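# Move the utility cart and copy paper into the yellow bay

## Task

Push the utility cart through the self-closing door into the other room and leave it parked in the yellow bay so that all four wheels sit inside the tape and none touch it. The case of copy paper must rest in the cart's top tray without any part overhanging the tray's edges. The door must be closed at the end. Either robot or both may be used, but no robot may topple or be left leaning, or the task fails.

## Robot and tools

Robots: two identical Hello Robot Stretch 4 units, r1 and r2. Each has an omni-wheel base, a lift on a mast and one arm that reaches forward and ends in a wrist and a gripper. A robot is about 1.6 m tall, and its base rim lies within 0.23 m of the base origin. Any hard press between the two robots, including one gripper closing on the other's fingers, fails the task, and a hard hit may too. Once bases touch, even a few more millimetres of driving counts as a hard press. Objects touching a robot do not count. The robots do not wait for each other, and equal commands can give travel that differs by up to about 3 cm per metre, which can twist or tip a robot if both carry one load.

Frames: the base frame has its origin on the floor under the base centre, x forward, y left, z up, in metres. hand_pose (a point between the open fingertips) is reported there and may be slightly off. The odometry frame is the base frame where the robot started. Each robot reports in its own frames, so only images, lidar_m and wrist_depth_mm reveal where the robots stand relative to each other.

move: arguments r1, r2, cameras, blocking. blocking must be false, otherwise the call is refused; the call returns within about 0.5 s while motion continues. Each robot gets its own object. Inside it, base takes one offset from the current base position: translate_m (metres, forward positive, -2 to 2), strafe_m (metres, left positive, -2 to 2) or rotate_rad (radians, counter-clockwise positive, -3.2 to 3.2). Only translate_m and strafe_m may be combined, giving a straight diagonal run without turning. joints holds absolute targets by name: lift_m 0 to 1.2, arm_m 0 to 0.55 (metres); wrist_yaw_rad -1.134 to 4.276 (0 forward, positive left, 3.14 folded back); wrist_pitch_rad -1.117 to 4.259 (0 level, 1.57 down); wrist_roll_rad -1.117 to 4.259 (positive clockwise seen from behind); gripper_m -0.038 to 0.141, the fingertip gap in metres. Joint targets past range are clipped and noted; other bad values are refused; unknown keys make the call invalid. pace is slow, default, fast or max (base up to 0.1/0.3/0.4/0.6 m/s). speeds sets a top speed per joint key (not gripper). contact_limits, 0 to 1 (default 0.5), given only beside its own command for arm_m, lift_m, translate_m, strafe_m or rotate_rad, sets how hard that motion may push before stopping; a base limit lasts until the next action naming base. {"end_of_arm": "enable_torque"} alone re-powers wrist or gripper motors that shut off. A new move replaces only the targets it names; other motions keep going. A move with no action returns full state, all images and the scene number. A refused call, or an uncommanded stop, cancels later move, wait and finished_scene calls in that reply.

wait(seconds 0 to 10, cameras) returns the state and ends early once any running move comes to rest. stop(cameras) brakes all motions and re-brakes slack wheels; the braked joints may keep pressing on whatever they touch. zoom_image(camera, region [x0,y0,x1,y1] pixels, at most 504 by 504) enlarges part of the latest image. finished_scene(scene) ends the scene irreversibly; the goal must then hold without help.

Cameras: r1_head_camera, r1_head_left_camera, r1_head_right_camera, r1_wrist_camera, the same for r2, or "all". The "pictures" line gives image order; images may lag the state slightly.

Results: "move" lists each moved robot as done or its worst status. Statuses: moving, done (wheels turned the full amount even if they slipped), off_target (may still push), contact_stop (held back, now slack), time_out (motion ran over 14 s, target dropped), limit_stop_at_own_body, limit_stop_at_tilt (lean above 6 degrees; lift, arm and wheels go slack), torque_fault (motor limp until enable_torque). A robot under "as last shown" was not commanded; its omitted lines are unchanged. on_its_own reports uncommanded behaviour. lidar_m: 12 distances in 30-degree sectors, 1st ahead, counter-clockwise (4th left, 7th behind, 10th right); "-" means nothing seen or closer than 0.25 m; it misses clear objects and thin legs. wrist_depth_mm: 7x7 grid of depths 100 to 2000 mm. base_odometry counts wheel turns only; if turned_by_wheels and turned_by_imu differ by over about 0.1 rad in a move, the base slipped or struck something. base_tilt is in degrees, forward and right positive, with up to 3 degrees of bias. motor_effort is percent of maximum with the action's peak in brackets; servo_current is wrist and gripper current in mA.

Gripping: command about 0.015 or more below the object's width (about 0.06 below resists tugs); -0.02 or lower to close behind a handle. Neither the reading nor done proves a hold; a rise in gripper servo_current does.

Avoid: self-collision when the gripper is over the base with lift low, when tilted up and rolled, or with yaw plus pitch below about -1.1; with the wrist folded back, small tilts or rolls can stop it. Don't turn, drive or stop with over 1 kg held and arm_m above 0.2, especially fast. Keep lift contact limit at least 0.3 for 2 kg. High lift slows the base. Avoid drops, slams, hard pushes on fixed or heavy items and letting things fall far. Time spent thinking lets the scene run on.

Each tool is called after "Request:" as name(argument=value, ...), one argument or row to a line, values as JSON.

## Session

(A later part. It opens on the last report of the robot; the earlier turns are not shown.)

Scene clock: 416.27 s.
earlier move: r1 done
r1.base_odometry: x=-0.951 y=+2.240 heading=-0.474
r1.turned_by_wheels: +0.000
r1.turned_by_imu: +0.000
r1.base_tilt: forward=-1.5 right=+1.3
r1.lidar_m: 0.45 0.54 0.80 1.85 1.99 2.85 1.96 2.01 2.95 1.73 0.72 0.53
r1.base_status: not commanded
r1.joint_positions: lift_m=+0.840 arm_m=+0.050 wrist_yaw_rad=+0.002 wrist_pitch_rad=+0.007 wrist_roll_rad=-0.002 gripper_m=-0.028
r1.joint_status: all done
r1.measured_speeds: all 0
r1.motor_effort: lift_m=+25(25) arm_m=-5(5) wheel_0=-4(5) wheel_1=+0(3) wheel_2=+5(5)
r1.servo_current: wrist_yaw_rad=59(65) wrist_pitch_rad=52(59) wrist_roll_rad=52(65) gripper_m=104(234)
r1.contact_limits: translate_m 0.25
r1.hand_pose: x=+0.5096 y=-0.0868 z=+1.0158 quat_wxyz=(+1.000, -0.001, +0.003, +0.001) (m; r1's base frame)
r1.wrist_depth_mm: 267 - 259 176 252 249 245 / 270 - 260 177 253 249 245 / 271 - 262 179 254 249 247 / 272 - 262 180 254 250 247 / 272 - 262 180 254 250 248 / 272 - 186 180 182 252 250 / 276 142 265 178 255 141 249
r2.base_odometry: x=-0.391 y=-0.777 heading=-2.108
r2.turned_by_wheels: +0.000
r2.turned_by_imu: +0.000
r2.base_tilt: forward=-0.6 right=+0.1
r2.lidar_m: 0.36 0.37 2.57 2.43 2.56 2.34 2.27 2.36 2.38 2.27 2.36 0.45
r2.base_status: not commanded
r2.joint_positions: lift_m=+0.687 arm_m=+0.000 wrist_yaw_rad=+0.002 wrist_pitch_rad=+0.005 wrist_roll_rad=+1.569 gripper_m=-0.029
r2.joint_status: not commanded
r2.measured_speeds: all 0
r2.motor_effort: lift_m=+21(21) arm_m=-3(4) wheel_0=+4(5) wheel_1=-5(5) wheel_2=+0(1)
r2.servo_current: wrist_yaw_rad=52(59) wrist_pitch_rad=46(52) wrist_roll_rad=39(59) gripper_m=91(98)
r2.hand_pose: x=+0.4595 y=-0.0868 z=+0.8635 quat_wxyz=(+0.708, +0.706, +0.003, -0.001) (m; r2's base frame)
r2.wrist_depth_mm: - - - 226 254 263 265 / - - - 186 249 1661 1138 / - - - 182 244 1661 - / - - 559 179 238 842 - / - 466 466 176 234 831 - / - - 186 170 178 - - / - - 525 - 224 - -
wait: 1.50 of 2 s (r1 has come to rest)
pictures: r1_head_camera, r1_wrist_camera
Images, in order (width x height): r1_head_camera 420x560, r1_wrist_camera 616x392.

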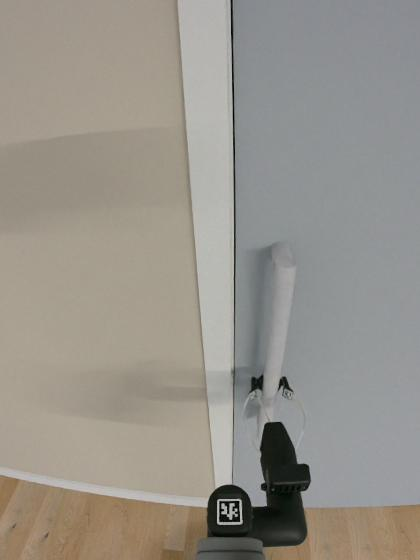

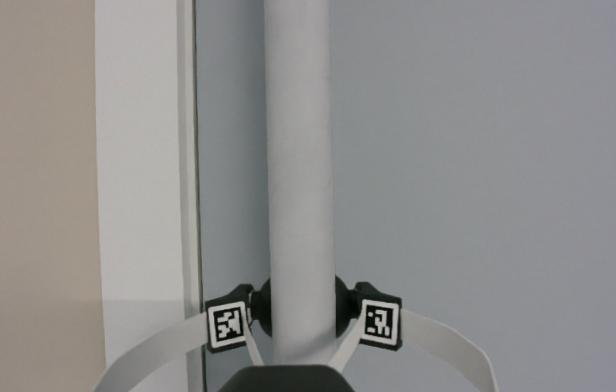

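Request:
move(
  blocking=false,
  r1={"base":{"translate_m":-0.2},"contact_limits":{"translate_m":0.8},"pace":"slow"},
)

Request:
wait(
  seconds=3.5,
  cameras=["r1_wrist_camera","r1_head_camera"],
)

Scene clock: 421.70 s.
move: r1 moving
r1.base_odometry: x=-0.962 y=+2.246 heading=-0.474
r1.turned_by_wheels: -0.001
r1.turned_by_imu: -0.001
r1.base_tilt: forward=-1.5 right=+1.3
r1.lidar_m: 0.44 0.57 0.84 1.86 1.98 2.87 1.95 2.01 2.93 1.77 0.74 0.56
r1.base_status: translate_m moving
r1.joint_positions: lift_m=+0.840 arm_m=+0.050 wrist_yaw_rad=+0.002 wrist_pitch_rad=+0.007 wrist_roll_rad=-0.002 gripper_m=-0.028
r1.joint_status: not commanded
r1.measured_speeds: translate_m=-0.049 strafe_m=+0.000 rotate_rad=-0.002 lift_m=+0.000 arm_m=+0.000 wrist_yaw_rad=+0.000 wrist_pitch_rad=+0.000 wrist_roll_rad=+0.000
r1.motor_effort: lift_m=+24(25) arm_m=-4(5) wheel_0=-9(11) wheel_1=-6(8) wheel_2=+11(13)
r1.servo_current: wrist_yaw_rad=59(65) wrist_pitch_rad=52(52) wrist_roll_rad=26(72) gripper_m=104(104)
r1.contact_limits: translate_m 0.8
r1.hand_pose: x=+0.5096 y=-0.0868 z=+1.0158 quat_wxyz=(+1.000, -0.001, +0.003, +0.001) (m; r1's base frame)
r1.wrist_depth_mm: 281 - 271 193 264 259 256 / 281 - 272 192 264 262 257 / 282 - 273 192 266 260 258 / 283 - 276 193 266 263 259 / 285 281 274 192 265 264 259 / 285 281 185 195 180 264 263 / 286 153 277 191 268 263 262
r2: as last shown
r2.base_tilt: forward=-0.6 right=+0.0
r2.lidar_m: 0.35 0.37 2.56 2.44 2.54 2.36 2.27 2.35 2.38 2.29 2.38 0.44
r2.motor_effort: lift_m=+21(21) arm_m=-4(4) wheel_0=+5(5) wheel_1=-5(6) wheel_2=+0(0)
r2.servo_current: wrist_yaw_rad=46(52) wrist_pitch_rad=39(52) wrist_roll_rad=52(59) gripper_m=85(98)
r2.wrist_depth_mm: - - - 225 254 262 263 / - - - 187 249 1708 1160 / - - - 182 243 1661 - / - - 559 178 237 842 - / - 469 462 175 234 820 - / - - 186 170 178 - - / - - 525 - 224 - -
pictures: none

Scene clock: 424.47 s.
earlier move: r1 done
r1.base_odometry: x=-1.128 y=+2.332 heading=-0.474
r1.turned_by_wheels: +0.000
r1.turned_by_imu: +0.000
r1.base_tilt: forward=-1.6 right=+1.2
r1.lidar_m: 0.61 0.76 1.12 1.87 2.01 2.90 1.76 1.82 2.93 2.38 0.99 0.73
r1.base_status: done
r1.joint_positions: lift_m=+0.840 arm_m=+0.050 wrist_yaw_rad=+0.002 wrist_pitch_rad=+0.006 wrist_roll_rad=-0.002 gripper_m=-0.029
r1.joint_status: not commanded
r1.measured_speeds: all 0
r1.motor_effort: lift_m=+25(25) arm_m=+4(5) wheel_0=-4(11) wheel_1=-3(8) wheel_2=+3(13)
r1.servo_current: wrist_yaw_rad=46(65) wrist_pitch_rad=46(59) wrist_roll_rad=33(72) gripper_m=65(104)
r1.contact_limits: translate_m 0.8
r1.hand_pose: x=+0.5094 y=-0.0868 z=+1.0160 quat_wxyz=(+1.000, -0.001, +0.003, +0.001) (m; r1's base frame)
r1.wrist_depth_mm: - - 455 449 445 442 433 / - - 459 452 449 439 436 / - - 469 455 449 442 433 / - - 466 452 452 445 439 / - - 466 459 455 445 442 / - - 181 200 449 445 442 / - 137 166 379 176 445 442
r2.base_odometry: x=-0.391 y=-0.777 heading=-2.108
r2.turned_by_wheels: +0.000
r2.turned_by_imu: +0.000
r2.base_tilt: forward=-0.6 right=+0.1
r2.lidar_m: 0.38 0.36 2.56 2.45 2.56 2.36 2.28 2.35 2.38 2.26 2.40 0.44
r2.base_status: not commanded
r2.joint_positions: lift_m=+0.687 arm_m=+0.000 wrist_yaw_rad=+0.002 wrist_pitch_rad=+0.005 wrist_roll_rad=+1.569 gripper_m=-0.029
r2.joint_status: not commanded
r2.measured_speeds: all 0
r2.motor_effort: lift_m=+21(22) arm_m=-4(4) wheel_0=+5(5) wheel_1=-5(6) wheel_2=+0(0)
r2.servo_current: wrist_yaw_rad=52(59) wrist_pitch_rad=46(52) wrist_roll_rad=39(65) gripper_m=98(98)
r2.hand_pose: x=+0.4595 y=-0.0868 z=+0.8635 quat_wxyz=(+0.708, +0.706, +0.003, -0.001) (m; r2's base frame)
r2.wrist_depth_mm: - - - 226 254 263 264 / - - - 186 248 1661 1138 / - - - 182 243 1661 - / - - 564 179 238 842 - / - 469 462 176 233 820 - / - - 186 170 178 - - / - - 525 - 224 - -
wait: 2.77 of 3.5 s (r1 has come to rest)
pictures: r1_head_camera, r1_wrist_camera
Images, in order (width x height): r1_head_camera 420x560, r1_wrist_camera 616x392.

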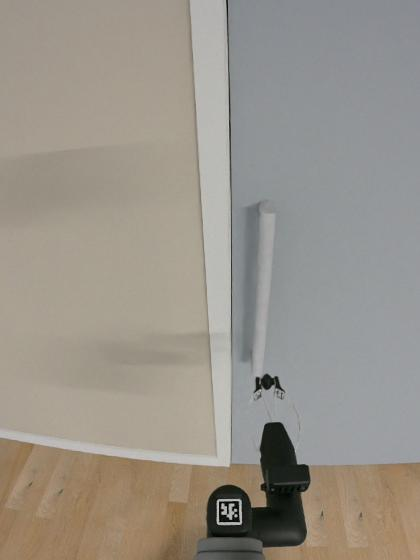

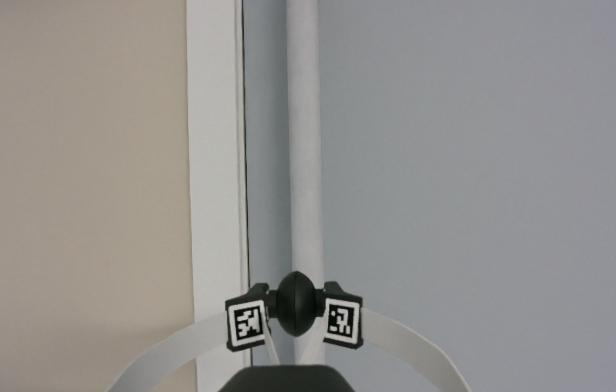

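Request:
move(
  blocking=false,
  r1={"joints":{"gripper_m":0.1}},
)

Request:
wait(
  seconds=1.2,
)

Request:
move(
  blocking=false,
  r1={"base":{"translate_m":0.238,"strafe_m":0.005},"contact_limits":{"translate_m":0.2},"pace":"slow"},
)

Request:
wait(
  seconds=4,
)

Request:
move(
  blocking=false,
  r1={"joints":{"gripper_m":-0.035}},
)

Request:
wait(
  seconds=2,
  cameras=["r1_wrist_camera","r1_head_camera"],
)

Scene clock: 430.53 s.
move: r1 moving
r1.base_odometry: x=-1.128 y=+2.332 heading=-0.474
r1.turned_by_wheels: +0.000
r1.turned_by_imu: +0.000
r1.base_tilt: forward=-1.6 right=+1.3
r1.lidar_m: 0.65 0.76 1.11 1.87 1.99 2.89 1.75 1.80 2.94 2.36 0.98 0.73
r1.base_status: not commanded
r1.joint_positions: lift_m=+0.840 arm_m=+0.050 wrist_yaw_rad=+0.002 wrist_pitch_rad=+0.006 wrist_roll_rad=-0.002 gripper_m=-0.004
r1.joint_status: gripper_m moving
r1.measured_speeds: all 0
r1.motor_effort: lift_m=+24(25) arm_m=+4(4) wheel_0=-5(5) wheel_1=-3(3) wheel_2=+3(3)
r1.servo_current: wrist_yaw_rad=46(59) wrist_pitch_rad=52(52) wrist_roll_rad=46(59) gripper_m=72(72)
r1.contact_limits: translate_m 0.8
r1.hand_pose: x=+0.5094 y=-0.0868 z=+1.0160 quat_wxyz=(+1.000, -0.001, +0.003, +0.001) (m; r1's base frame)
r1.wrist_depth_mm: - - 462 449 445 442 433 / - - 459 455 449 439 433 / - - 469 452 452 445 436 / - - 462 455 452 445 436 / - - 462 459 449 445 439 / - - 184 202 455 449 442 / - - 163 186 153 445 445
r2: as last shown
r2.base_tilt: forward=-0.7 right=+0.1
r2.lidar_m: 0.34 0.39 2.55 2.44 2.57 2.36 2.28 2.37 2.37 2.29 2.40 0.44
r2.motor_effort: lift_m=+21(22) arm_m=-4(4) wheel_0=+5(5) wheel_1=-5(5) wheel_2=+0(0)
r2.servo_current: wrist_yaw_rad=52(59) wrist_pitch_rad=46(46) wrist_roll_rad=46(59) gripper_m=91(98)
r2.wrist_depth_mm: - - - 226 254 262 264 / - - - 186 249 1618 1160 / - - - 182 243 1708 - / - - 559 179 238 854 - / - 466 462 175 234 820 - / - - 186 170 179 - - / - - 530 - 224 - -
pictures: none

Scene clock: 431.73 s.
earlier move: r1 moving
r1.base_odometry: x=-1.128 y=+2.332 heading=-0.474
r1.turned_by_wheels: +0.000
r1.turned_by_imu: +0.000
r1.base_tilt: forward=-1.6 right=+1.3
r1.lidar_m: 0.66 0.76 1.13 1.87 1.96 2.86 1.78 1.78 2.94 2.36 0.97 0.73
r1.base_status: not commanded
r1.joint_positions: lift_m=+0.840 arm_m=+0.050 wrist_yaw_rad=+0.002 wrist_pitch_rad=+0.006 wrist_roll_rad=-0.002 gripper_m=+0.100
r1.joint_status: gripper_m moving
r1.measured_speeds: all 0
r1.motor_effort: lift_m=+25(25) arm_m=+4(4) wheel_0=-4(5) wheel_1=-3(3) wheel_2=+3(3)
r1.servo_current: wrist_yaw_rad=46(72) wrist_pitch_rad=46(52) wrist_roll_rad=52(59) gripper_m=39(85)
r1.contact_limits: translate_m 0.8
r1.hand_pose: x=+0.5094 y=-0.0868 z=+1.0160 quat_wxyz=(+1.000, -0.001, +0.003, +0.001) (m; r1's base frame)
r1.wrist_depth_mm: - - 462 445 445 442 436 / - - 455 449 445 439 436 / - - 466 452 449 442 436 / - - 462 455 452 449 442 / - - 466 459 452 449 439 / - 190 215 459 198 445 442 / - - - 144 452 449 442
r2.base_odometry: x=-0.391 y=-0.777 heading=-2.108
r2.turned_by_wheels: +0.000
r2.turned_by_imu: +0.000
r2.base_tilt: forward=-0.7 right=+0.0
r2.lidar_m: 0.36 0.37 2.57 2.44 2.57 2.36 2.27 2.34 2.37 2.27 2.40 0.45
r2.base_status: not commanded
r2.joint_positions: lift_m=+0.687 arm_m=+0.000 wrist_yaw_rad=+0.002 wrist_pitch_rad=+0.005 wrist_roll_rad=+1.569 gripper_m=-0.029
r2.joint_status: not commanded
r2.measured_speeds: all 0
r2.motor_effort: lift_m=+21(22) arm_m=-4(4) wheel_0=+4(5) wheel_1=-5(5) wheel_2=+0(1)
r2.servo_current: wrist_yaw_rad=46(59) wrist_pitch_rad=39(52) wrist_roll_rad=46(59) gripper_m=85(98)
r2.hand_pose: x=+0.4595 y=-0.0868 z=+0.8635 quat_wxyz=(+0.708, +0.706, +0.003, -0.001) (m; r2's base frame)
r2.wrist_depth_mm: - - - 225 254 264 264 / - - - 186 249 1661 1182 / - - - 182 244 1618 - / - - 559 179 237 854 - / - 469 462 175 234 842 - / - - 186 170 178 - - / - - 530 - 224 - -
wait: 1.20 s; no rest
pictures: none

Scene clock: 432.23 s.
earlier move: r1 done
move: r1 moving
r1.base_odometry: x=-1.117 y=+2.326 heading=-0.473
r1.turned_by_wheels: +0.000
r1.turned_by_imu: +0.000
r1.base_tilt: forward=-1.6 right=+1.3
r1.lidar_m: 0.64 0.77 1.10 1.87 2.01 2.84 1.77 1.83 2.95 2.35 0.98 0.74
r1.base_status: translate_m moving; strafe_m moving
r1.joint_positions: lift_m=+0.840 arm_m=+0.050 wrist_yaw_rad=+0.002 wrist_pitch_rad=+0.006 wrist_roll_rad=-0.002 gripper_m=+0.100
r1.joint_status: all done
r1.measured_speeds: translate_m=+0.049 strafe_m=+0.001 rotate_rad=+0.002 lift_m=+0.000 arm_m=+0.000 wrist_yaw_rad=+0.000 wrist_pitch_rad=+0.000 wrist_roll_rad=+0.000
r1.motor_effort: lift_m=+24(25) arm_m=+4(5) wheel_0=+5(6) wheel_1=+5(6) wheel_2=-6(7)
r1.servo_current: wrist_yaw_rad=52(59) wrist_pitch_rad=39(52) wrist_roll_rad=46(59) gripper_m=52(52)
r1.contact_limits: translate_m 0.2
r1.hand_pose: x=+0.5094 y=-0.0868 z=+1.0160 quat_wxyz=(+1.000, -0.001, +0.003, +0.001) (m; r1's base frame)
r1.wrist_depth_mm: - - 445 439 436 427 424 / - - 449 442 439 433 427 / - - 449 442 439 433 427 / - - 459 442 439 433 427 / - - 452 445 439 436 430 / - 193 211 442 198 433 430 / - - - 140 442 436 433
r2: as last shown
r2.base_tilt: forward=-0.6 right=+0.0
r2.lidar_m: 0.36 0.36 2.58 2.44 2.57 2.39 2.28 2.40 2.41 2.27 2.40 0.43
r2.motor_effort: lift_m=+21(21) arm_m=-3(4) wheel_0=+5(5) wheel_1=-5(5) wheel_2=+0(0)
r2.servo_current: wrist_yaw_rad=39(59) wrist_pitch_rad=39(52) wrist_roll_rad=39(59) gripper_m=85(98)
r2.wrist_depth_mm: - - - 226 253 263 264 / - - - 186 248 1708 1182 / - - - 182 243 1661 - / - - 559 178 238 854 - / - 466 462 175 235 831 - / - - 186 170 178 - - / - - 530 - 225 - -
pictures: none

Scene clock: 435.93 s.
earlier move: r1 contact_stop
r1.base_odometry: x=-0.942 y=+2.244 heading=-0.565
r1.turned_by_wheels: -0.092
r1.turned_by_imu: -0.044
r1.base_tilt: forward=-1.6 right=+1.3
r1.lidar_m: 0.47 0.56 0.75 1.82 1.93 2.67 1.96 1.98 3.00 2.00 0.74 0.55
r1.base_status: translate_m contact_stop (by the wheels' count: +0.206 of +0.238); strafe_m contact_stop (by the wheels' count: +0.005 of +0.005)
r1.joint_positions: lift_m=+0.840 arm_m=+0.050 wrist_yaw_rad=-0.003 wrist_pitch_rad=+0.005 wrist_roll_rad=-0.002 gripper_m=+0.100
r1.joint_status: all done
r1.measured_speeds: all 0
r1.on_its_own: the wheels are slack since a contact_stop
r1.motor_effort: lift_m=+25(25) arm_m=+5(9) wheel_0=+0(10) wheel_1=+0(12) wheel_2=+0(19)
r1.servo_current: wrist_yaw_rad=39(98) wrist_pitch_rad=52(59) wrist_roll_rad=52(65) gripper_m=33(52)
r1.contact_limits: translate_m 0.2
r1.hand_pose: x=+0.5089 y=-0.0882 z=+1.0164 quat_wxyz=(+1.000, -0.001, +0.002, -0.001) (m; r1's base frame)
r1.wrist_depth_mm: 265 - 268 270 270 270 272 / 266 - 268 270 271 273 272 / 267 - 270 271 272 272 273 / 267 - 271 272 272 274 274 / 268 - 271 201 273 276 276 / 268 192 214 200 198 276 276 / 270 - 272 145 276 276 277
r2.base_odometry: x=-0.391 y=-0.777 heading=-2.108
r2.turned_by_wheels: +0.000
r2.turned_by_imu: +0.001
r2.base_tilt: forward=-0.7 right=+0.1
r2.lidar_m: 0.37 0.36 2.54 2.41 2.55 2.35 2.28 2.35 2.37 2.28 2.39 0.44
r2.base_status: not commanded
r2.joint_positions: lift_m=+0.687 arm_m=+0.000 wrist_yaw_rad=+0.002 wrist_pitch_rad=+0.005 wrist_roll_rad=+1.569 gripper_m=-0.029
r2.joint_status: not commanded
r2.measured_speeds: all 0
r2.motor_effort: lift_m=+21(21) arm_m=-4(4) wheel_0=+5(5) wheel_1=-5(6) wheel_2=+0(0)
r2.servo_current: wrist_yaw_rad=46(65) wrist_pitch_rad=46(52) wrist_roll_rad=52(59) gripper_m=91(104)
r2.hand_pose: x=+0.4595 y=-0.0868 z=+0.8635 quat_wxyz=(+0.708, +0.706, +0.003, -0.001) (m; r2's base frame)
r2.wrist_depth_mm: - - - 226 255 264 265 / - - - 186 248 1618 1160 / - - - 182 243 1661 - / - - 559 179 238 854 - / - 469 466 175 234 831 - / - - 186 170 179 - - / - - 530 - 225 - -
wait: 3.70 of 4 s (r1 has come to rest)
pictures: none

not run: a stop that you did not command came earlier in this reply.

not run: a stop that you did not command came earlier in this reply.

Request:
move(
  blocking=false,
  r1={"joints":{"gripper_m":-0.038}},
)

Request:
wait(
  seconds=2,
)

Request:
move(
  blocking=false,
  r1={"base":{"translate_m":-0.15},"contact_limits":{"translate_m":0.8},"pace":"slow"},
)

Request:
wait(
  seconds=1,
  cameras=["r1_wrist_camera"],
)

Request:
wait(
  seconds=2,
  cameras=["r1_wrist_camera","r1_head_camera"],
)

Scene clock: 447.20 s.
move: r1 moving
r1.base_odometry: x=-0.942 y=+2.244 heading=-0.565
r1.turned_by_wheels: +0.000
r1.turned_by_imu: +0.000
r1.base_tilt: forward=-1.6 right=+1.3
r1.lidar_m: 0.48 0.55 0.79 1.83 1.94 2.68 1.95 2.01 2.99 2.01 0.78 0.55
r1.base_status: not commanded
r1.joint_positions: lift_m=+0.840 arm_m=+0.050 wrist_yaw_rad=-0.003 wrist_pitch_rad=+0.005 wrist_roll_rad=-0.002 gripper_m=+0.084
r1.joint_status: gripper_m moving
r1.measured_speeds: all 0
r1.on_its_own: the wheels are slack since a contact_stop
r1.motor_effort: lift_m=+24(25) arm_m=+5(5) wheel_0=-1(1) wheel_1=+0(0) wheel_2=+0(0)
r1.servo_current: wrist_yaw_rad=52(72) wrist_pitch_rad=52(52) wrist_roll_rad=59(65) gripper_m=85(85)
r1.contact_limits: translate_m 0.2
r1.hand_pose: x=+0.5089 y=-0.0882 z=+1.0164 quat_wxyz=(+1.000, -0.001, +0.002, -0.001) (m; r1's base frame)
r1.wrist_depth_mm: 267 - 267 271 272 272 272 / 265 - 268 270 271 271 273 / 266 - 270 271 272 272 274 / 266 - 270 272 273 273 273 / 268 - 271 201 273 274 276 / 270 - 213 200 199 274 276 / 270 141 273 144 276 277 277
r2: as last shown
r2.turned_by_imu: +0.000
r2.base_tilt: forward=-0.7 right=+0.0
r2.lidar_m: 0.37 0.35 2.54 2.42 2.56 2.37 2.26 2.36 2.38 2.28 2.36 0.44
r2.motor_effort: lift_m=+21(21) arm_m=-4(4) wheel_0=+5(5) wheel_1=-5(5) wheel_2=+0(0)
r2.servo_current: wrist_yaw_rad=46(52) wrist_pitch_rad=46(52) wrist_roll_rad=59(59) gripper_m=98(98)
r2.wrist_depth_mm: - - - 226 254 262 264 / - - - 186 248 1618 1160 / - - - 182 243 1618 - / - - 559 179 238 842 - / - 469 466 175 233 831 - / - - 186 170 179 - - / - - 530 - 224 - -
pictures: none

Scene clock: 448.90 s.
earlier move: r1 done
r1.base_odometry: x=-0.936 y=+2.239 heading=-0.545
r1.turned_by_wheels: +0.020
r1.turned_by_imu: +0.020
r1.base_tilt: forward=-1.6 right=+1.3
r1.lidar_m: 0.43 0.55 0.79 1.84 1.94 2.75 1.96 2.02 2.99 1.89 0.72 0.55
r1.base_status: not commanded
r1.joint_positions: lift_m=+0.840 arm_m=+0.050 wrist_yaw_rad=-0.001 wrist_pitch_rad=+0.005 wrist_roll_rad=-0.002 gripper_m=-0.037
r1.joint_status: all done
r1.measured_speeds: all 0
r1.on_its_own: the wheels are slack since a contact_stop
r1.motor_effort: lift_m=+24(25) arm_m=-4(5) wheel_0=+0(1) wheel_1=+0(0) wheel_2=+0(0)
r1.servo_current: wrist_yaw_rad=72(72) wrist_pitch_rad=52(52) wrist_roll_rad=39(65) gripper_m=85(260)
r1.contact_limits: translate_m 0.2
r1.hand_pose: x=+0.5092 y=-0.0877 z=+1.0164 quat_wxyz=(+1.000, -0.001, +0.002, -0.001) (m; r1's base frame)
r1.wrist_depth_mm: 259 - 259 181 259 258 259 / 259 - 258 182 259 259 258 / 260 - 262 182 262 260 260 / 262 - 263 185 260 262 262 / 263 - 262 185 263 263 262 / 264 - 189 186 181 262 263 / 264 142 264 182 264 264 263
r2.base_odometry: x=-0.391 y=-0.777 heading=-2.108
r2.turned_by_wheels: +0.000
r2.turned_by_imu: +0.000
r2.base_tilt: forward=-0.6 right=+0.1
r2.lidar_m: 0.36 0.37 2.56 2.41 2.53 2.34 2.25 2.36 2.40 2.29 2.37 0.43
r2.base_status: not commanded
r2.joint_positions: lift_m=+0.687 arm_m=+0.000 wrist_yaw_rad=+0.002 wrist_pitch_rad=+0.005 wrist_roll_rad=+1.569 gripper_m=-0.029
r2.joint_status: not commanded
r2.measured_speeds: all 0
r2.motor_effort: lift_m=+21(21) arm_m=-4(4) wheel_0=+5(5) wheel_1=-5(5) wheel_2=+0(0)
r2.servo_current: wrist_yaw_rad=46(65) wrist_pitch_rad=46(52) wrist_roll_rad=46(59) gripper_m=85(98)
r2.hand_pose: x=+0.4595 y=-0.0868 z=+0.8635 quat_wxyz=(+0.708, +0.706, +0.003, -0.001) (m; r2's base frame)
r2.wrist_depth_mm: - - - 226 254 263 264 / - - - 186 248 1661 1138 / - - - 182 243 1661 - / - - 559 179 239 842 - / - 473 462 175 234 842 - / - - 186 170 179 - - / - - 530 - 224 - -
wait: 1.70 of 2 s (r1 has come to rest)
pictures: none

Scene clock: 449.40 s.
move: r1 moving
r1.base_odometry: x=-0.947 y=+2.245 heading=-0.546
r1.turned_by_wheels: -0.001
r1.turned_by_imu: -0.001
r1.base_tilt: forward=-1.5 right=+1.3
r1.lidar_m: 0.47 0.56 0.80 1.82 1.96 2.73 1.96 1.99 3.00 1.91 0.75 0.56
r1.base_status: translate_m moving
r1.joint_positions: lift_m=+0.840 arm_m=+0.050 wrist_yaw_rad=-0.001 wrist_pitch_rad=+0.005 wrist_roll_rad=-0.002 gripper_m=-0.037
r1.joint_status: not commanded
r1.measured_speeds: translate_m=-0.051 strafe_m=+0.000 rotate_rad=-0.003 lift_m=+0.000 arm_m=+0.000 wrist_yaw_rad=+0.000 wrist_pitch_rad=+0.000 wrist_roll_rad=+0.000
r1.motor_effort: lift_m=+24(25) arm_m=-4(4) wheel_0=-9(12) wheel_1=-6(9) wheel_2=+10(12)
r1.servo_current: wrist_yaw_rad=46(72) wrist_pitch_rad=46(52) wrist_roll_rad=52(59) gripper_m=91(91)
r1.contact_limits: translate_m 0.8
r1.hand_pose: x=+0.5092 y=-0.0877 z=+1.0164 quat_wxyz=(+1.000, -0.001, +0.002, -0.001) (m; r1's base frame)
r1.wrist_depth_mm: 271 - 267 190 265 264 264 / 271 - 268 189 265 265 263 / 273 - 270 190 267 266 263 / 271 - 272 198 267 265 265 / 274 - 273 191 268 267 266 / 276 - 187 193 179 266 266 / 276 146 272 190 270 154 267
r2: as last shown
r2.base_tilt: forward=-0.7 right=+0.1
r2.lidar_m: 0.37 0.38 2.58 2.43 2.54 2.39 2.28 2.37 2.38 2.29 2.40 0.45
r2.servo_current: wrist_yaw_rad=59(59) wrist_pitch_rad=39(46) wrist_roll_rad=46(59) gripper_m=98(98)
r2.wrist_depth_mm: - - - 226 254 262 264 / - - - 186 248 1661 1160 / - - - 182 243 1661 - / - - 559 179 238 831 - / - 473 466 175 234 831 - / - - 186 170 178 - - / - - 525 - 224 - -
pictures: none

Scene clock: 450.40 s.
earlier move: r1 moving
r1.base_odometry: x=-1.022 y=+2.291 heading=-0.545
r1.turned_by_wheels: +0.000
r1.turned_by_imu: +0.000
r1.base_tilt: forward=-1.6 right=+1.3
r1.lidar_m: 0.53 0.64 0.93 1.84 1.95 2.77 1.89 1.93 2.98 2.19 0.86 0.64
r1.base_status: translate_m moving
r1.joint_positions: lift_m=+0.840 arm_m=+0.050 wrist_yaw_rad=-0.001 wrist_pitch_rad=+0.005 wrist_roll_rad=-0.002 gripper_m=-0.037
r1.joint_status: not commanded
r1.measured_speeds: translate_m=-0.101 strafe_m=+0.000 rotate_rad=+0.002 lift_m=+0.000 arm_m=+0.000 wrist_yaw_rad=+0.000 wrist_pitch_rad=+0.000 wrist_roll_rad=+0.000
r1.motor_effort: lift_m=+24(25) arm_m=+5(5) wheel_0=-6(12) wheel_1=-4(9) wheel_2=+5(12)
r1.servo_current: wrist_yaw_rad=39(72) wrist_pitch_rad=46(52) wrist_roll_rad=33(65) gripper_m=72(91)
r1.contact_limits: translate_m 0.8
r1.hand_pose: x=+0.5091 y=-0.0877 z=+1.0164 quat_wxyz=(+1.000, -0.001, +0.002, -0.001) (m; r1's base frame)
r1.wrist_depth_mm: 357 353 355 281 351 347 347 / 357 357 355 282 351 349 351 / 357 357 355 282 351 349 349 / 359 357 357 286 353 353 351 / 359 359 355 355 353 353 353 / 362 359 183 198 353 355 353 / 364 359 176 182 355 353 353
r2.base_odometry: x=-0.391 y=-0.777 heading=-2.108
r2.turned_by_wheels: +0.000
r2.turned_by_imu: +0.000
r2.base_tilt: forward=-0.6 right=+0.0
r2.lidar_m: 0.37 0.37 2.55 2.44 2.57 2.38 2.27 2.38 2.37 2.27 2.32 0.47
r2.base_status: not commanded
r2.joint_positions: lift_m=+0.687 arm_m=+0.000 wrist_yaw_rad=+0.002 wrist_pitch_rad=+0.005 wrist_roll_rad=+1.569 gripper_m=-0.029
r2.joint_status: not commanded
r2.measured_speeds: all 0
r2.motor_effort: lift_m=+21(21) arm_m=-3(4) wheel_0=+5(5) wheel_1=-5(5) wheel_2=+0(1)
r2.servo_current: wrist_yaw_rad=46(59) wrist_pitch_rad=52(52) wrist_roll_rad=52(59) gripper_m=98(98)
r2.hand_pose: x=+0.4595 y=-0.0868 z=+0.8635 quat_wxyz=(+0.708, +0.706, +0.003, -0.001) (m; r2's base frame)
r2.wrist_depth_mm: - - - 225 254 263 264 / - - - 187 248 1618 1160 / - - - 182 244 1661 - / - - 554 179 237 854 - / - 473 462 175 233 831 - / - - 186 170 179 - - / - - 530 - 224 - -
wait: 1.00 s; no rest
pictures: r1_wrist_camera
Images, in order (width x height): r1_wrist_camera 616x392.

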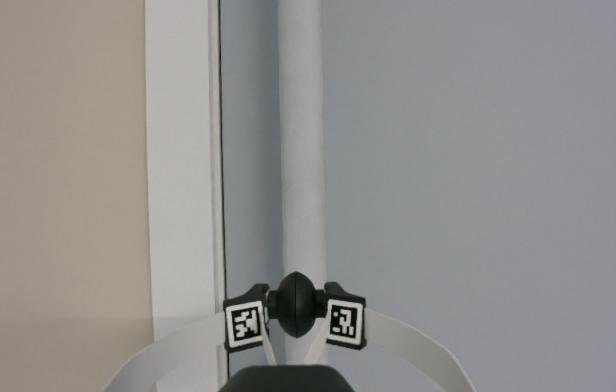

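Scene clock: 451.70 s.
earlier move: r1 done
r1.base_odometry: x=-1.064 y=+2.317 heading=-0.545
r1.turned_by_wheels: +0.000
r1.turned_by_imu: +0.000
r1.base_tilt: forward=-1.6 right=+1.2
r1.lidar_m: 0.62 0.71 1.03 1.84 1.95 2.75 1.81 1.86 2.97 2.34 0.94 0.71
r1.base_status: done
r1.joint_positions: lift_m=+0.840 arm_m=+0.050 wrist_yaw_rad=-0.001 wrist_pitch_rad=+0.005 wrist_roll_rad=-0.002 gripper_m=-0.037
r1.joint_status: not commanded
r1.measured_speeds: all 0
r1.motor_effort: lift_m=+24(25) arm_m=+5(5) wheel_0=-4(12) wheel_1=-3(9) wheel_2=+2(12)
r1.servo_current: wrist_yaw_rad=46(72) wrist_pitch_rad=46(52) wrist_roll_rad=46(72) gripper_m=65(91)
r1.contact_limits: translate_m 0.8
r1.hand_pose: x=+0.5091 y=-0.0877 z=+1.0164 quat_wxyz=(+1.000, -0.001, +0.002, -0.001) (m; r1's base frame)
r1.wrist_depth_mm: 415 410 413 404 402 402 399 / 410 407 404 404 404 404 402 / 413 407 413 410 404 404 402 / 413 410 410 407 407 404 402 / 413 410 413 407 407 404 404 / 418 415 181 198 407 407 407 / 418 413 176 330 413 407 407
r2.base_odometry: x=-0.391 y=-0.777 heading=-2.108
r2.turned_by_wheels: +0.000
r2.turned_by_imu: +0.000
r2.base_tilt: forward=-0.7 right=+0.1
r2.lidar_m: 0.33 0.37 2.58 2.41 2.53 2.37 2.27 2.38 2.38 2.27 2.38 0.44
r2.base_status: not commanded
r2.joint_positions: lift_m=+0.687 arm_m=+0.000 wrist_yaw_rad=+0.002 wrist_pitch_rad=+0.005 wrist_roll_rad=+1.569 gripper_m=-0.029
r2.joint_status: not commanded
r2.measured_speeds: all 0
r2.motor_effort: lift_m=+21(21) arm_m=-4(4) wheel_0=+5(5) wheel_1=-5(5) wheel_2=+0(1)
r2.servo_current: wrist_yaw_rad=46(65) wrist_pitch_rad=46(52) wrist_roll_rad=46(59) gripper_m=91(98)
r2.hand_pose: x=+0.4595 y=-0.0868 z=+0.8635 quat_wxyz=(+0.708, +0.706, +0.003, -0.001) (m; r2's base frame)
r2.wrist_depth_mm: - - - 226 255 262 265 / - - - 186 248 1618 1160 / - - - 182 243 1661 - / - - 559 179 240 831 - / - 469 462 175 234 831 - / - - 186 170 178 - - / - - 530 - 225 - -
wait: 1.30 of 2 s (r1 has come to rest)
pictures: r1_head_camera, r1_wrist_camera
Images, in order (width x height): r1_head_camera 420x560, r1_wrist_camera 616x392.

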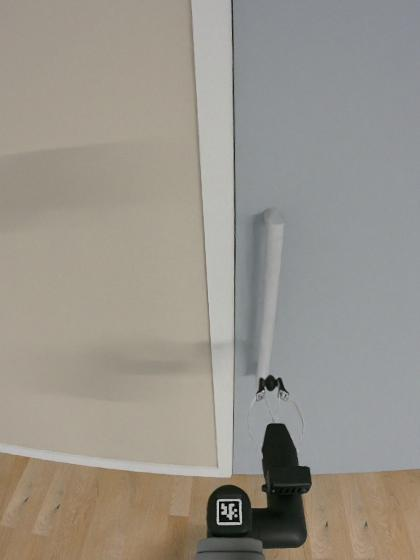

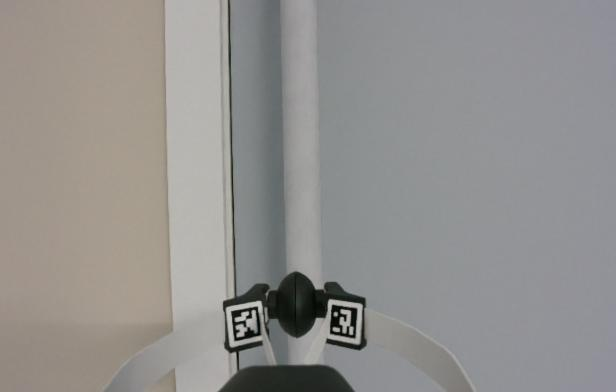

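Request:
move(
  blocking=false,
  r1={"base":{"rotate_rad":0.06},"joints":{"gripper_m":0.07}},
)

Request:
wait(
  seconds=1.5,
)

Request:
wait(
  seconds=1,
  cameras=["r1_wrist_camera"],
)

Scene clock: 460.57 s.
move: r1 moving
r1.base_odometry: x=-1.064 y=+2.317 heading=-0.486
r1.turned_by_wheels: +0.060
r1.turned_by_imu: +0.060
r1.base_tilt: forward=-1.6 right=+1.3
r1.lidar_m: 0.59 0.72 1.07 1.85 2.00 2.94 1.78 1.91 2.95 1.98 0.88 0.69
r1.base_status: rotate_rad moving
r1.joint_positions: lift_m=+0.840 arm_m=+0.050 wrist_yaw_rad=-0.001 wrist_pitch_rad=+0.005 wrist_roll_rad=-0.002 gripper_m=-0.012
r1.joint_status: gripper_m moving
r1.measured_speeds: all 0
r1.motor_effort: lift_m=+24(24) arm_m=+4(5) wheel_0=-2(7) wheel_1=-3(8) wheel_2=-1(4)
r1.servo_current: wrist_yaw_rad=46(72) wrist_pitch_rad=39(46) wrist_roll_rad=65(65) gripper_m=65(85)
r1.hand_pose: x=+0.5091 y=-0.0877 z=+1.0164 quat_wxyz=(+1.000, -0.001, +0.002, -0.001) (m; r1's base frame)
r1.wrist_depth_mm: 427 418 407 399 389 384 377 / 430 418 410 402 394 387 377 / 433 421 413 404 392 387 379 / 436 421 415 404 394 389 379 / 433 427 421 404 397 389 382 / 433 424 209 193 394 389 384 / 436 427 163 184 169 387 384
r2: as last shown
r2.base_tilt: forward=-0.7 right=+0.0
r2.lidar_m: 0.35 0.36 2.57 2.43 2.56 2.36 2.28 2.38 2.36 2.29 2.39 0.44
r2.motor_effort: lift_m=+21(21) arm_m=-4(4) wheel_0=+5(5) wheel_1=-5(5) wheel_2=+0(0)
r2.servo_current: wrist_yaw_rad=46(52) wrist_pitch_rad=39(46) wrist_roll_rad=46(52) gripper_m=91(98)
r2.wrist_depth_mm: - - - 225 255 263 265 / - - - 186 248 1661 1160 / - - - 182 242 1661 - / - - 559 179 237 854 - / - 469 462 175 234 820 - / - - 186 170 178 - - / - - 525 - 225 - -
pictures: none

Scene clock: 461.83 s.
earlier move: r1 done
r1.base_odometry: x=-1.064 y=+2.317 heading=-0.486
r1.turned_by_wheels: +0.000
r1.turned_by_imu: +0.000
r1.base_tilt: forward=-1.6 right=+1.3
r1.lidar_m: 0.60 0.73 1.07 1.84 2.02 2.96 1.83 1.88 2.95 1.99 0.89 0.69
r1.base_status: done
r1.joint_positions: lift_m=+0.840 arm_m=+0.050 wrist_yaw_rad=-0.001 wrist_pitch_rad=+0.005 wrist_roll_rad=-0.002 gripper_m=+0.070
r1.joint_status: all done
r1.measured_speeds: all 0
r1.motor_effort: lift_m=+24(24) arm_m=+4(5) wheel_0=-2(7) wheel_1=-3(8) wheel_2=-1(4)
r1.servo_current: wrist_yaw_rad=52(72) wrist_pitch_rad=46(52) wrist_roll_rad=52(65) gripper_m=39(98)
r1.hand_pose: x=+0.5091 y=-0.0877 z=+1.0164 quat_wxyz=(+1.000, -0.001, +0.002, -0.001) (m; r1's base frame)
r1.wrist_depth_mm: 427 418 410 399 392 387 375 / 430 421 413 404 392 384 377 / 430 421 413 402 392 389 377 / 433 424 413 404 392 389 379 / 433 421 418 407 394 392 382 / 433 427 191 407 190 392 384 / 436 418 418 143 397 387 382
r2.base_odometry: x=-0.391 y=-0.777 heading=-2.108
r2.turned_by_wheels: +0.000
r2.turned_by_imu: +0.000
r2.base_tilt: forward=-0.7 right=+0.1
r2.lidar_m: 0.38 0.37 2.55 2.41 2.55 2.38 2.28 2.38 2.36 2.29 2.39 0.42
r2.base_status: not commanded
r2.joint_positions: lift_m=+0.687 arm_m=+0.000 wrist_yaw_rad=+0.002 wrist_pitch_rad=+0.005 wrist_roll_rad=+1.569 gripper_m=-0.029
r2.joint_status: not commanded
r2.measured_speeds: all 0
r2.motor_effort: lift_m=+21(22) arm_m=-4(4) wheel_0=+5(5) wheel_1=-5(5) wheel_2=+0(0)
r2.servo_current: wrist_yaw_rad=52(59) wrist_pitch_rad=46(46) wrist_roll_rad=46(59) gripper_m=91(98)
r2.hand_pose: x=+0.4595 y=-0.0868 z=+0.8635 quat_wxyz=(+0.708, +0.706, +0.003, -0.001) (m; r2's base frame)
r2.wrist_depth_mm: - - - 226 254 262 265 / - - - 186 249 1661 1160 / - - - 181 243 1661 - / - - 559 178 237 842 - / - 473 462 175 234 842 - / - - 186 170 178 - - / - - 525 - 224 - -
wait: 1.27 of 1.5 s (r1 has come to rest)
pictures: none

Scene clock: 462.83 s.
r1.base_odometry: x=-1.064 y=+2.317 heading=-0.486
r1.turned_by_wheels: +0.000
r1.turned_by_imu: +0.000
r1.base_tilt: forward=-1.6 right=+1.3
r1.lidar_m: 0.59 0.69 1.07 1.84 1.98 2.94 1.82 1.89 2.94 1.99 0.91 0.69
r1.base_status: done
r1.joint_positions: lift_m=+0.840 arm_m=+0.050 wrist_yaw_rad=-0.001 wrist_pitch_rad=+0.005 wrist_roll_rad=-0.002 gripper_m=+0.070
r1.joint_status: all done
r1.measured_speeds: all 0
r1.motor_effort: lift_m=+24(24) arm_m=+5(5) wheel_0=-2(7) wheel_1=-3(8) wheel_2=-1(4)
r1.servo_current: wrist_yaw_rad=59(72) wrist_pitch_rad=46(52) wrist_roll_rad=52(65) gripper_m=39(98)
r1.hand_pose: x=+0.5091 y=-0.0877 z=+1.0164 quat_wxyz=(+1.000, -0.001, +0.002, -0.001) (m; r1's base frame)
r1.wrist_depth_mm: 427 415 410 399 392 384 377 / 427 418 415 399 389 384 377 / 430 421 415 404 394 389 377 / 433 421 413 404 394 387 379 / 430 424 415 404 397 389 382 / 433 421 191 404 191 389 384 / 439 421 418 143 397 389 384
r2.base_odometry: x=-0.391 y=-0.777 heading=-2.108
r2.turned_by_wheels: +0.000
r2.turned_by_imu: +0.000
r2.base_tilt: forward=-0.7 right=+0.1
r2.lidar_m: 0.36 0.37 2.57 2.43 2.55 2.37 2.27 2.35 2.38 2.29 2.40 0.45
r2.base_status: not commanded
r2.joint_positions: lift_m=+0.687 arm_m=+0.000 wrist_yaw_rad=+0.002 wrist_pitch_rad=+0.005 wrist_roll_rad=+1.569 gripper_m=-0.029
r2.joint_status: not commanded
r2.measured_speeds: all 0
r2.motor_effort: lift_m=+21(22) arm_m=-3(4) wheel_0=+5(5) wheel_1=-5(5) wheel_2=+0(0)
r2.servo_current: wrist_yaw_rad=52(59) wrist_pitch_rad=46(46) wrist_roll_rad=46(59) gripper_m=98(98)
r2.hand_pose: x=+0.4595 y=-0.0868 z=+0.8635 quat_wxyz=(+0.708, +0.706, +0.003, -0.001) (m; r2's base frame)
r2.wrist_depth_mm: - - - 226 254 264 265 / - - - 186 248 1618 1182 / - - - 182 243 1661 - / - - 564 179 237 842 - / - 466 462 175 234 831 - / - - 186 170 179 - - / - - 525 - 225 - -
wait: 1.00 s; at rest by 0.27 s
pictures: r1_wrist_camera
Images, in order (width x height): r1_wrist_camera 616x392.

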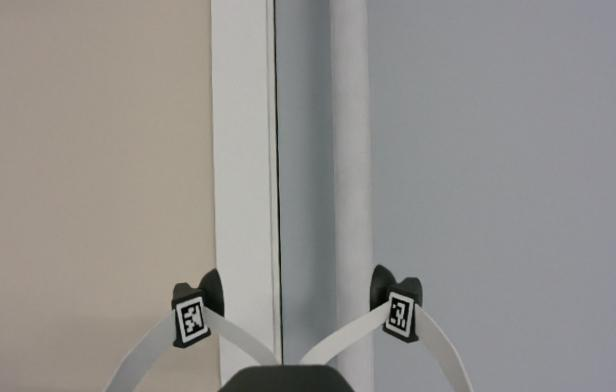

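Request:
move(
  blocking=false,
  r1={"base":{"rotate_rad":-0.085}},
)

Request:
wait(
  seconds=1.5,
  cameras=["r1_wrist_camera"],
)

Request:
move(
  blocking=false,
  r1={"base":{"translate_m":0.1,"strafe_m":0.008},"contact_limits":{"translate_m":0.2},"pace":"slow"},
)

Request:
wait(
  seconds=2.5,
  cameras=["r1_wrist_camera"],
)

Scene clock: 469.93 s.
move: r1 moving
r1.base_odometry: x=-1.064 y=+2.317 heading=-0.570
r1.turned_by_wheels: -0.085
r1.turned_by_imu: -0.085
r1.base_tilt: forward=-1.6 right=+1.3
r1.lidar_m: 0.60 0.70 0.97 1.84 1.94 2.67 1.83 1.86 2.97 2.55 0.96 0.70
r1.base_status: rotate_rad moving
r1.joint_positions: lift_m=+0.840 arm_m=+0.050 wrist_yaw_rad=-0.001 wrist_pitch_rad=+0.005 wrist_roll_rad=-0.002 gripper_m=+0.070
r1.joint_status: not commanded
r1.measured_speeds: all 0
r1.motor_effort: lift_m=+24(24) arm_m=+5(5) wheel_0=+3(8) wheel_1=+2(4) wheel_2=+1(5)
r1.servo_current: wrist_yaw_rad=26(59) wrist_pitch_rad=39(52) wrist_roll_rad=46(65) gripper_m=46(46)
r1.hand_pose: x=+0.5091 y=-0.0877 z=+1.0164 quat_wxyz=(+1.000, -0.001, +0.002, -0.001) (m; r1's base frame)
r1.wrist_depth_mm: 407 404 410 410 410 413 413 / 404 407 410 410 413 413 413 / 407 404 410 410 415 415 413 / 407 410 410 413 413 415 418 / 407 407 415 413 415 415 421 / 410 410 211 415 191 421 421 / 410 410 413 143 421 415 421
r2: as last shown
r2.base_tilt: forward=-0.6 right=+0.1
r2.lidar_m: 0.34 0.38 2.58 2.44 2.55 2.38 2.29 2.38 2.37 2.28 2.39 0.46
r2.motor_effort: lift_m=+21(22) arm_m=-3(4) wheel_0=+5(5) wheel_1=-5(6) wheel_2=+0(0)
r2.servo_current: wrist_yaw_rad=52(52) wrist_pitch_rad=46(46) wrist_roll_rad=46(52) gripper_m=98(98)
r2.wrist_depth_mm: - - - 226 254 262 264 / - - - 187 248 1661 1160 / - - - 182 242 1618 - / - - 564 179 237 842 - / - 473 462 175 233 831 - / - - 186 170 178 - - / - - 525 - 225 - -
pictures: none

Scene clock: 470.13 s.
earlier move: r1 done
r1.base_odometry: x=-1.064 y=+2.317 heading=-0.570
r1.turned_by_wheels: +0.000
r1.turned_by_imu: +0.000
r1.base_tilt: forward=-1.6 right=+1.3
r1.lidar_m: 0.61 0.69 0.95 1.84 1.94 2.70 1.83 1.85 2.98 2.58 0.94 0.69
r1.base_status: done
r1.joint_positions: lift_m=+0.840 arm_m=+0.050 wrist_yaw_rad=-0.001 wrist_pitch_rad=+0.005 wrist_roll_rad=-0.002 gripper_m=+0.070
r1.joint_status: not commanded
r1.measured_speeds: all 0
r1.motor_effort: lift_m=+24(24) arm_m=+5(5) wheel_0=+2(8) wheel_1=+0(4) wheel_2=+0(5)
r1.servo_current: wrist_yaw_rad=39(65) wrist_pitch_rad=52(52) wrist_roll_rad=46(65) gripper_m=39(46)
r1.hand_pose: x=+0.5091 y=-0.0877 z=+1.0164 quat_wxyz=(+1.000, -0.001, +0.002, -0.001) (m; r1's base frame)
r1.wrist_depth_mm: 404 402 407 410 410 410 415 / 402 404 410 410 413 413 413 / 407 407 410 410 413 415 415 / 407 404 407 413 413 415 418 / 407 410 410 415 415 418 418 / 410 410 211 413 191 415 421 / 410 410 413 143 418 418 421
r2.base_odometry: x=-0.391 y=-0.777 heading=-2.108
r2.turned_by_wheels: +0.000
r2.turned_by_imu: +0.000
r2.base_tilt: forward=-0.7 right=+0.1
r2.lidar_m: 0.38 0.38 2.58 2.44 2.56 2.37 2.26 2.38 2.37 2.30 2.41 0.45
r2.base_status: not commanded
r2.joint_positions: lift_m=+0.687 arm_m=+0.000 wrist_yaw_rad=+0.002 wrist_pitch_rad=+0.005 wrist_roll_rad=+1.569 gripper_m=-0.029
r2.joint_status: not commanded
r2.measured_speeds: all 0
r2.motor_effort: lift_m=+21(22) arm_m=-3(4) wheel_0=+4(5) wheel_1=-5(6) wheel_2=+0(0)
r2.servo_current: wrist_yaw_rad=46(52) wrist_pitch_rad=46(52) wrist_roll_rad=52(59) gripper_m=91(98)
r2.hand_pose: x=+0.4595 y=-0.0868 z=+0.8635 quat_wxyz=(+0.708, +0.706, +0.003, -0.001) (m; r2's base frame)
r2.wrist_depth_mm: - - - 226 254 262 264 / - - - 186 248 1708 1160 / - - - 182 243 1661 - / - - 559 178 237 854 - / - 473 462 175 233 831 - / - - 186 170 179 - - / - - 525 - 225 - -
wait: 0.20 of 1.5 s (r1 has come to rest)
pictures: r1_wrist_camera
Images, in order (width x height): r1_wrist_camera 616x392.

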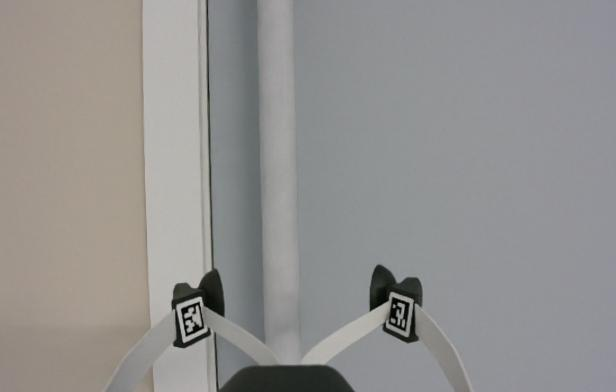

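Scene clock: 470.63 s.
move: r1 moving
r1.base_odometry: x=-1.053 y=+2.311 heading=-0.570
r1.turned_by_wheels: +0.000
r1.turned_by_imu: +0.000
r1.base_tilt: forward=-1.6 right=+1.3
r1.lidar_m: 0.59 0.68 0.96 1.85 1.93 2.70 1.82 1.88 2.99 2.52 0.96 0.68
r1.base_status: translate_m moving; strafe_m moving
r1.joint_positions: lift_m=+0.840 arm_m=+0.050 wrist_yaw_rad=-0.001 wrist_pitch_rad=+0.005 wrist_roll_rad=-0.002 gripper_m=+0.070
r1.joint_status: not commanded
r1.measured_speeds: translate_m=+0.048 strafe_m=+0.004 rotate_rad=-0.002 lift_m=+0.000 arm_m=+0.000 wrist_yaw_rad=+0.000 wrist_pitch_rad=+0.000 wrist_roll_rad=+0.000
r1.motor_effort: lift_m=+24(24) arm_m=+4(5) wheel_0=+7(7) wheel_1=+6(8) wheel_2=-5(6)
r1.servo_current: wrist_yaw_rad=59(65) wrist_pitch_rad=46(52) wrist_roll_rad=52(59) gripper_m=46(46)
r1.contact_limits: translate_m 0.2
r1.hand_pose: x=+0.5091 y=-0.0877 z=+1.0164 quat_wxyz=(+1.000, -0.001, +0.002, -0.001) (m; r1's base frame)
r1.wrist_depth_mm: 394 392 397 399 399 399 402 / 394 397 397 397 399 402 404 / 394 394 399 402 404 404 407 / 397 397 399 399 404 410 404 / 397 399 404 402 404 407 407 / 402 397 211 402 190 407 407 / 399 399 407 143 407 410 410
r2: as last shown
r2.base_tilt: forward=-0.7 right=+0.0
r2.lidar_m: 0.35 0.38 2.58 2.43 2.55 2.39 2.28 2.36 2.37 2.25 2.38 0.44
r2.motor_effort: lift_m=+21(21) arm_m=-3(4) wheel_0=+4(5) wheel_1=-5(5) wheel_2=+0(1)
r2.servo_current: wrist_yaw_rad=33(59) wrist_pitch_rad=46(46) wrist_roll_rad=52(52) gripper_m=91(98)
r2.wrist_depth_mm: - - - 225 255 263 264 / - - - 186 249 1661 1182 / - - - 182 243 1661 - / - - 559 179 237 842 - / - 469 462 175 234 831 - / - - 186 170 179 - - / - - 535 - 225 - -
pictures: none

Scene clock: 472.40 s.
earlier move: r1 done
r1.base_odometry: x=-0.976 y=+2.270 heading=-0.570
r1.turned_by_wheels: +0.000
r1.turned_by_imu: +0.000
r1.base_tilt: forward=-1.6 right=+1.3
r1.lidar_m: 0.51 0.57 0.83 1.84 1.91 2.68 1.92 1.96 2.98 2.19 0.85 0.59
r1.base_status: done
r1.joint_positions: lift_m=+0.840 arm_m=+0.050 wrist_yaw_rad=-0.001 wrist_pitch_rad=+0.005 wrist_roll_rad=-0.002 gripper_m=+0.070
r1.joint_status: not commanded
r1.measured_speeds: all 0
r1.motor_effort: lift_m=+24(24) arm_m=+4(5) wheel_0=+4(7) wheel_1=+4(8) wheel_2=-2(6)
r1.servo_current: wrist_yaw_rad=39(72) wrist_pitch_rad=46(52) wrist_roll_rad=52(65) gripper_m=46(52)
r1.contact_limits: translate_m 0.2
r1.hand_pose: x=+0.5091 y=-0.0877 z=+1.0164 quat_wxyz=(+1.000, -0.001, +0.002, -0.001) (m; r1's base frame)
r1.wrist_depth_mm: 304 - 309 310 312 314 314 / 309 - 310 244 312 315 315 / 306 - 310 312 312 314 315 / 309 310 310 240 314 315 317 / 310 310 314 241 315 317 319 / 312 309 211 240 192 317 319 / 312 159 315 143 317 319 320
r2.base_odometry: x=-0.391 y=-0.777 heading=-2.108
r2.turned_by_wheels: +0.000
r2.turned_by_imu: +0.000
r2.base_tilt: forward=-0.7 right=+0.1
r2.lidar_m: 0.37 0.36 2.55 2.43 2.56 2.37 2.26 2.37 2.39 2.28 2.39 0.44
r2.base_status: not commanded
r2.joint_positions: lift_m=+0.687 arm_m=+0.000 wrist_yaw_rad=+0.002 wrist_pitch_rad=+0.005 wrist_roll_rad=+1.569 gripper_m=-0.029
r2.joint_status: not commanded
r2.measured_speeds: all 0
r2.motor_effort: lift_m=+21(22) arm_m=-3(4) wheel_0=+5(5) wheel_1=-5(6) wheel_2=+0(1)
r2.servo_current: wrist_yaw_rad=52(59) wrist_pitch_rad=46(52) wrist_roll_rad=59(59) gripper_m=91(104)
r2.hand_pose: x=+0.4595 y=-0.0868 z=+0.8635 quat_wxyz=(+0.708, +0.706, +0.003, -0.001) (m; r2's base frame)
r2.wrist_depth_mm: - - - 226 254 263 264 / - - - 186 249 1661 1138 / - - - 182 242 1661 - / - - 559 179 237 842 - / - 469 462 175 233 831 - / - - 186 170 179 - - / - - 525 - 224 - -
wait: 1.77 of 2.5 s (r1 has come to rest)
pictures: r1_wrist_camera
Images, in order (width x height): r1_wrist_camera 616x392.

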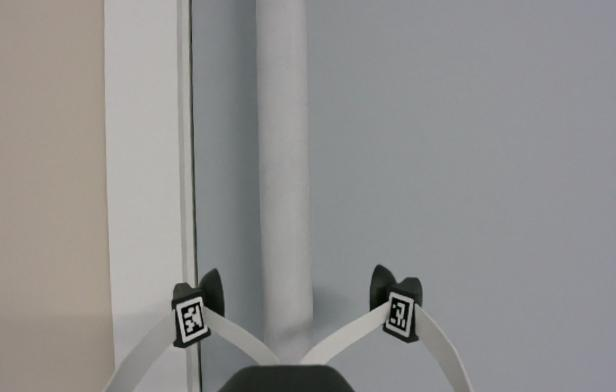

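Align slightly more (bar 287→298), push in with a firmer limit.

Request:
move(
  blocking=false,
  r1={"base":{"translate_m":0.105,"strafe_m":0.008},"contact_limits":{"translate_m":0.3},"pace":"slow"},
)

Request:
wait(
  seconds=2.5,
  cameras=["r1_wrist_camera"],
)

Request:
move(
  blocking=false,
  r1={"joints":{"gripper_m":-0.038}},
)

Request:
wait(
  seconds=2,
  cameras=["r1_wrist_camera"],
)

Scene clock: 478.27 s.
move: r1 moving
r1.base_odometry: x=-0.965 y=+2.264 heading=-0.570
r1.turned_by_wheels: +0.000
r1.turned_by_imu: +0.000
r1.base_tilt: forward=-1.6 right=+1.3
r1.lidar_m: 0.49 0.58 0.82 1.83 1.93 2.66 1.94 1.97 2.98 2.15 0.83 0.59
r1.base_status: translate_m moving; strafe_m moving
r1.joint_positions: lift_m=+0.840 arm_m=+0.050 wrist_yaw_rad=-0.001 wrist_pitch_rad=+0.005 wrist_roll_rad=-0.002 gripper_m=+0.070
r1.joint_status: not commanded
r1.measured_speeds: translate_m=+0.048 strafe_m=+0.004 rotate_rad=-0.001 lift_m=+0.000 arm_m=+0.000 wrist_yaw_rad=+0.000 wrist_pitch_rad=+0.000 wrist_roll_rad=+0.000
r1.motor_effort: lift_m=+24(24) arm_m=+4(5) wheel_0=+3(7) wheel_1=+3(6) wheel_2=-6(7)
r1.servo_current: wrist_yaw_rad=52(72) wrist_pitch_rad=46(52) wrist_roll_rad=59(65) gripper_m=46(46)
r1.contact_limits: translate_m 0.3
r1.hand_pose: x=+0.5091 y=-0.0877 z=+1.0164 quat_wxyz=(+1.000, -0.001, +0.002, -0.001) (m; r1's base frame)
r1.wrist_depth_mm: 296 - 298 230 301 301 304 / 297 - 300 228 304 301 303 / 297 - 301 228 301 303 304 / 298 - 301 226 304 306 306 / 297 - 303 227 304 306 307 / 298 - 211 225 191 307 309 / 301 159 304 137 306 306 309
r2: as last shown
r2.lidar_m: 0.36 0.39 2.59 2.42 2.55 2.38 2.27 2.38 2.39 2.28 2.41 0.43
r2.motor_effort: lift_m=+21(21) arm_m=-4(4) wheel_0=+5(5) wheel_1=-5(5) wheel_2=+0(0)
r2.servo_current: wrist_yaw_rad=52(52) wrist_pitch_rad=46(46) wrist_roll_rad=46(59) gripper_m=91(98)
r2.wrist_depth_mm: - - - 226 253 262 264 / - - - 186 248 1661 1138 / - - - 182 243 1661 - / - - 559 179 238 854 - / - 469 462 175 234 831 - / - - 186 170 178 - - / - - 530 - 224 - -
pictures: none

Scene clock: 480.60 s.
earlier move: r1 contact_stop
r1.base_odometry: x=-0.919 y=+2.246 heading=-0.695
r1.turned_by_wheels: -0.125
r1.turned_by_imu: -0.094
r1.base_tilt: forward=-1.6 right=+1.3
r1.lidar_m: 0.44 0.52 0.69 1.62 1.87 2.45 2.01 2.00 3.12 2.91 0.83 0.55
r1.base_status: translate_m contact_stop (by the wheels' count: +0.060 of +0.105); strafe_m contact_stop (by the wheels' count: +0.009 of +0.008)
r1.joint_positions: lift_m=+0.840 arm_m=+0.050 wrist_yaw_rad=-0.003 wrist_pitch_rad=+0.004 wrist_roll_rad=-0.002 gripper_m=+0.070
r1.joint_status: not commanded
r1.measured_speeds: all 0
r1.on_its_own: the wheels are slack since a contact_stop
r1.motor_effort: lift_m=+23(25) arm_m=+4(8) wheel_0=+0(7) wheel_1=+0(9) wheel_2=+0(21)
r1.servo_current: wrist_yaw_rad=59(98) wrist_pitch_rad=46(52) wrist_roll_rad=46(72) gripper_m=46(52)
r1.contact_limits: translate_m 0.3
r1.hand_pose: x=+0.5090 y=-0.0882 z=+1.0166 quat_wxyz=(+1.000, -0.001, +0.002, -0.001) (m; r1's base frame)
r1.wrist_depth_mm: - 257 186 265 268 276 279 / 250 258 187 266 272 276 281 / 252 260 260 268 272 278 279 / 253 260 190 267 272 278 282 / 254 260 193 268 273 276 281 / - 262 185 268 190 278 282 / 255 145 263 143 276 281 283
r2.base_odometry: x=-0.391 y=-0.777 heading=-2.108
r2.turned_by_wheels: +0.000
r2.turned_by_imu: +0.000
r2.base_tilt: forward=-0.7 right=+0.1
r2.lidar_m: 0.35 0.37 2.56 2.42 2.56 2.34 2.25 2.36 2.38 2.28 2.40 0.43
r2.base_status: not commanded
r2.joint_positions: lift_m=+0.687 arm_m=+0.000 wrist_yaw_rad=+0.002 wrist_pitch_rad=+0.005 wrist_roll_rad=+1.569 gripper_m=-0.029
r2.joint_status: not commanded
r2.measured_speeds: all 0
r2.motor_effort: lift_m=+21(21) arm_m=-3(4) wheel_0=+5(5) wheel_1=-5(6) wheel_2=-1(1)
r2.servo_current: wrist_yaw_rad=39(52) wrist_pitch_rad=46(52) wrist_roll_rad=39(59) gripper_m=98(98)
r2.hand_pose: x=+0.4595 y=-0.0868 z=+0.8635 quat_wxyz=(+0.708, +0.706, +0.003, -0.001) (m; r2's base frame)
r2.wrist_depth_mm: - - - 226 254 264 264 / - - - 186 249 1708 1160 / - - - 182 244 1661 - / - - 559 179 238 831 - / - 469 462 175 233 831 - / - - 186 170 178 - - / - - 525 - 225 - -
wait: 2.33 of 2.5 s (r1 has come to rest)
pictures: r1_wrist_camera
Images, in order (width x height): r1_wrist_camera 616x392.

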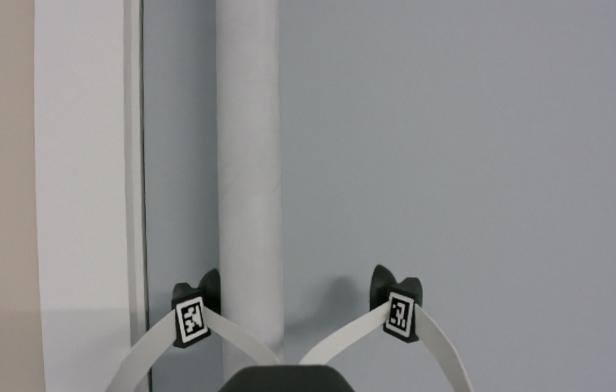

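not run: a stop that you did not command came earlier in this reply.

not run: a stop that you did not command came earlier in this reply.


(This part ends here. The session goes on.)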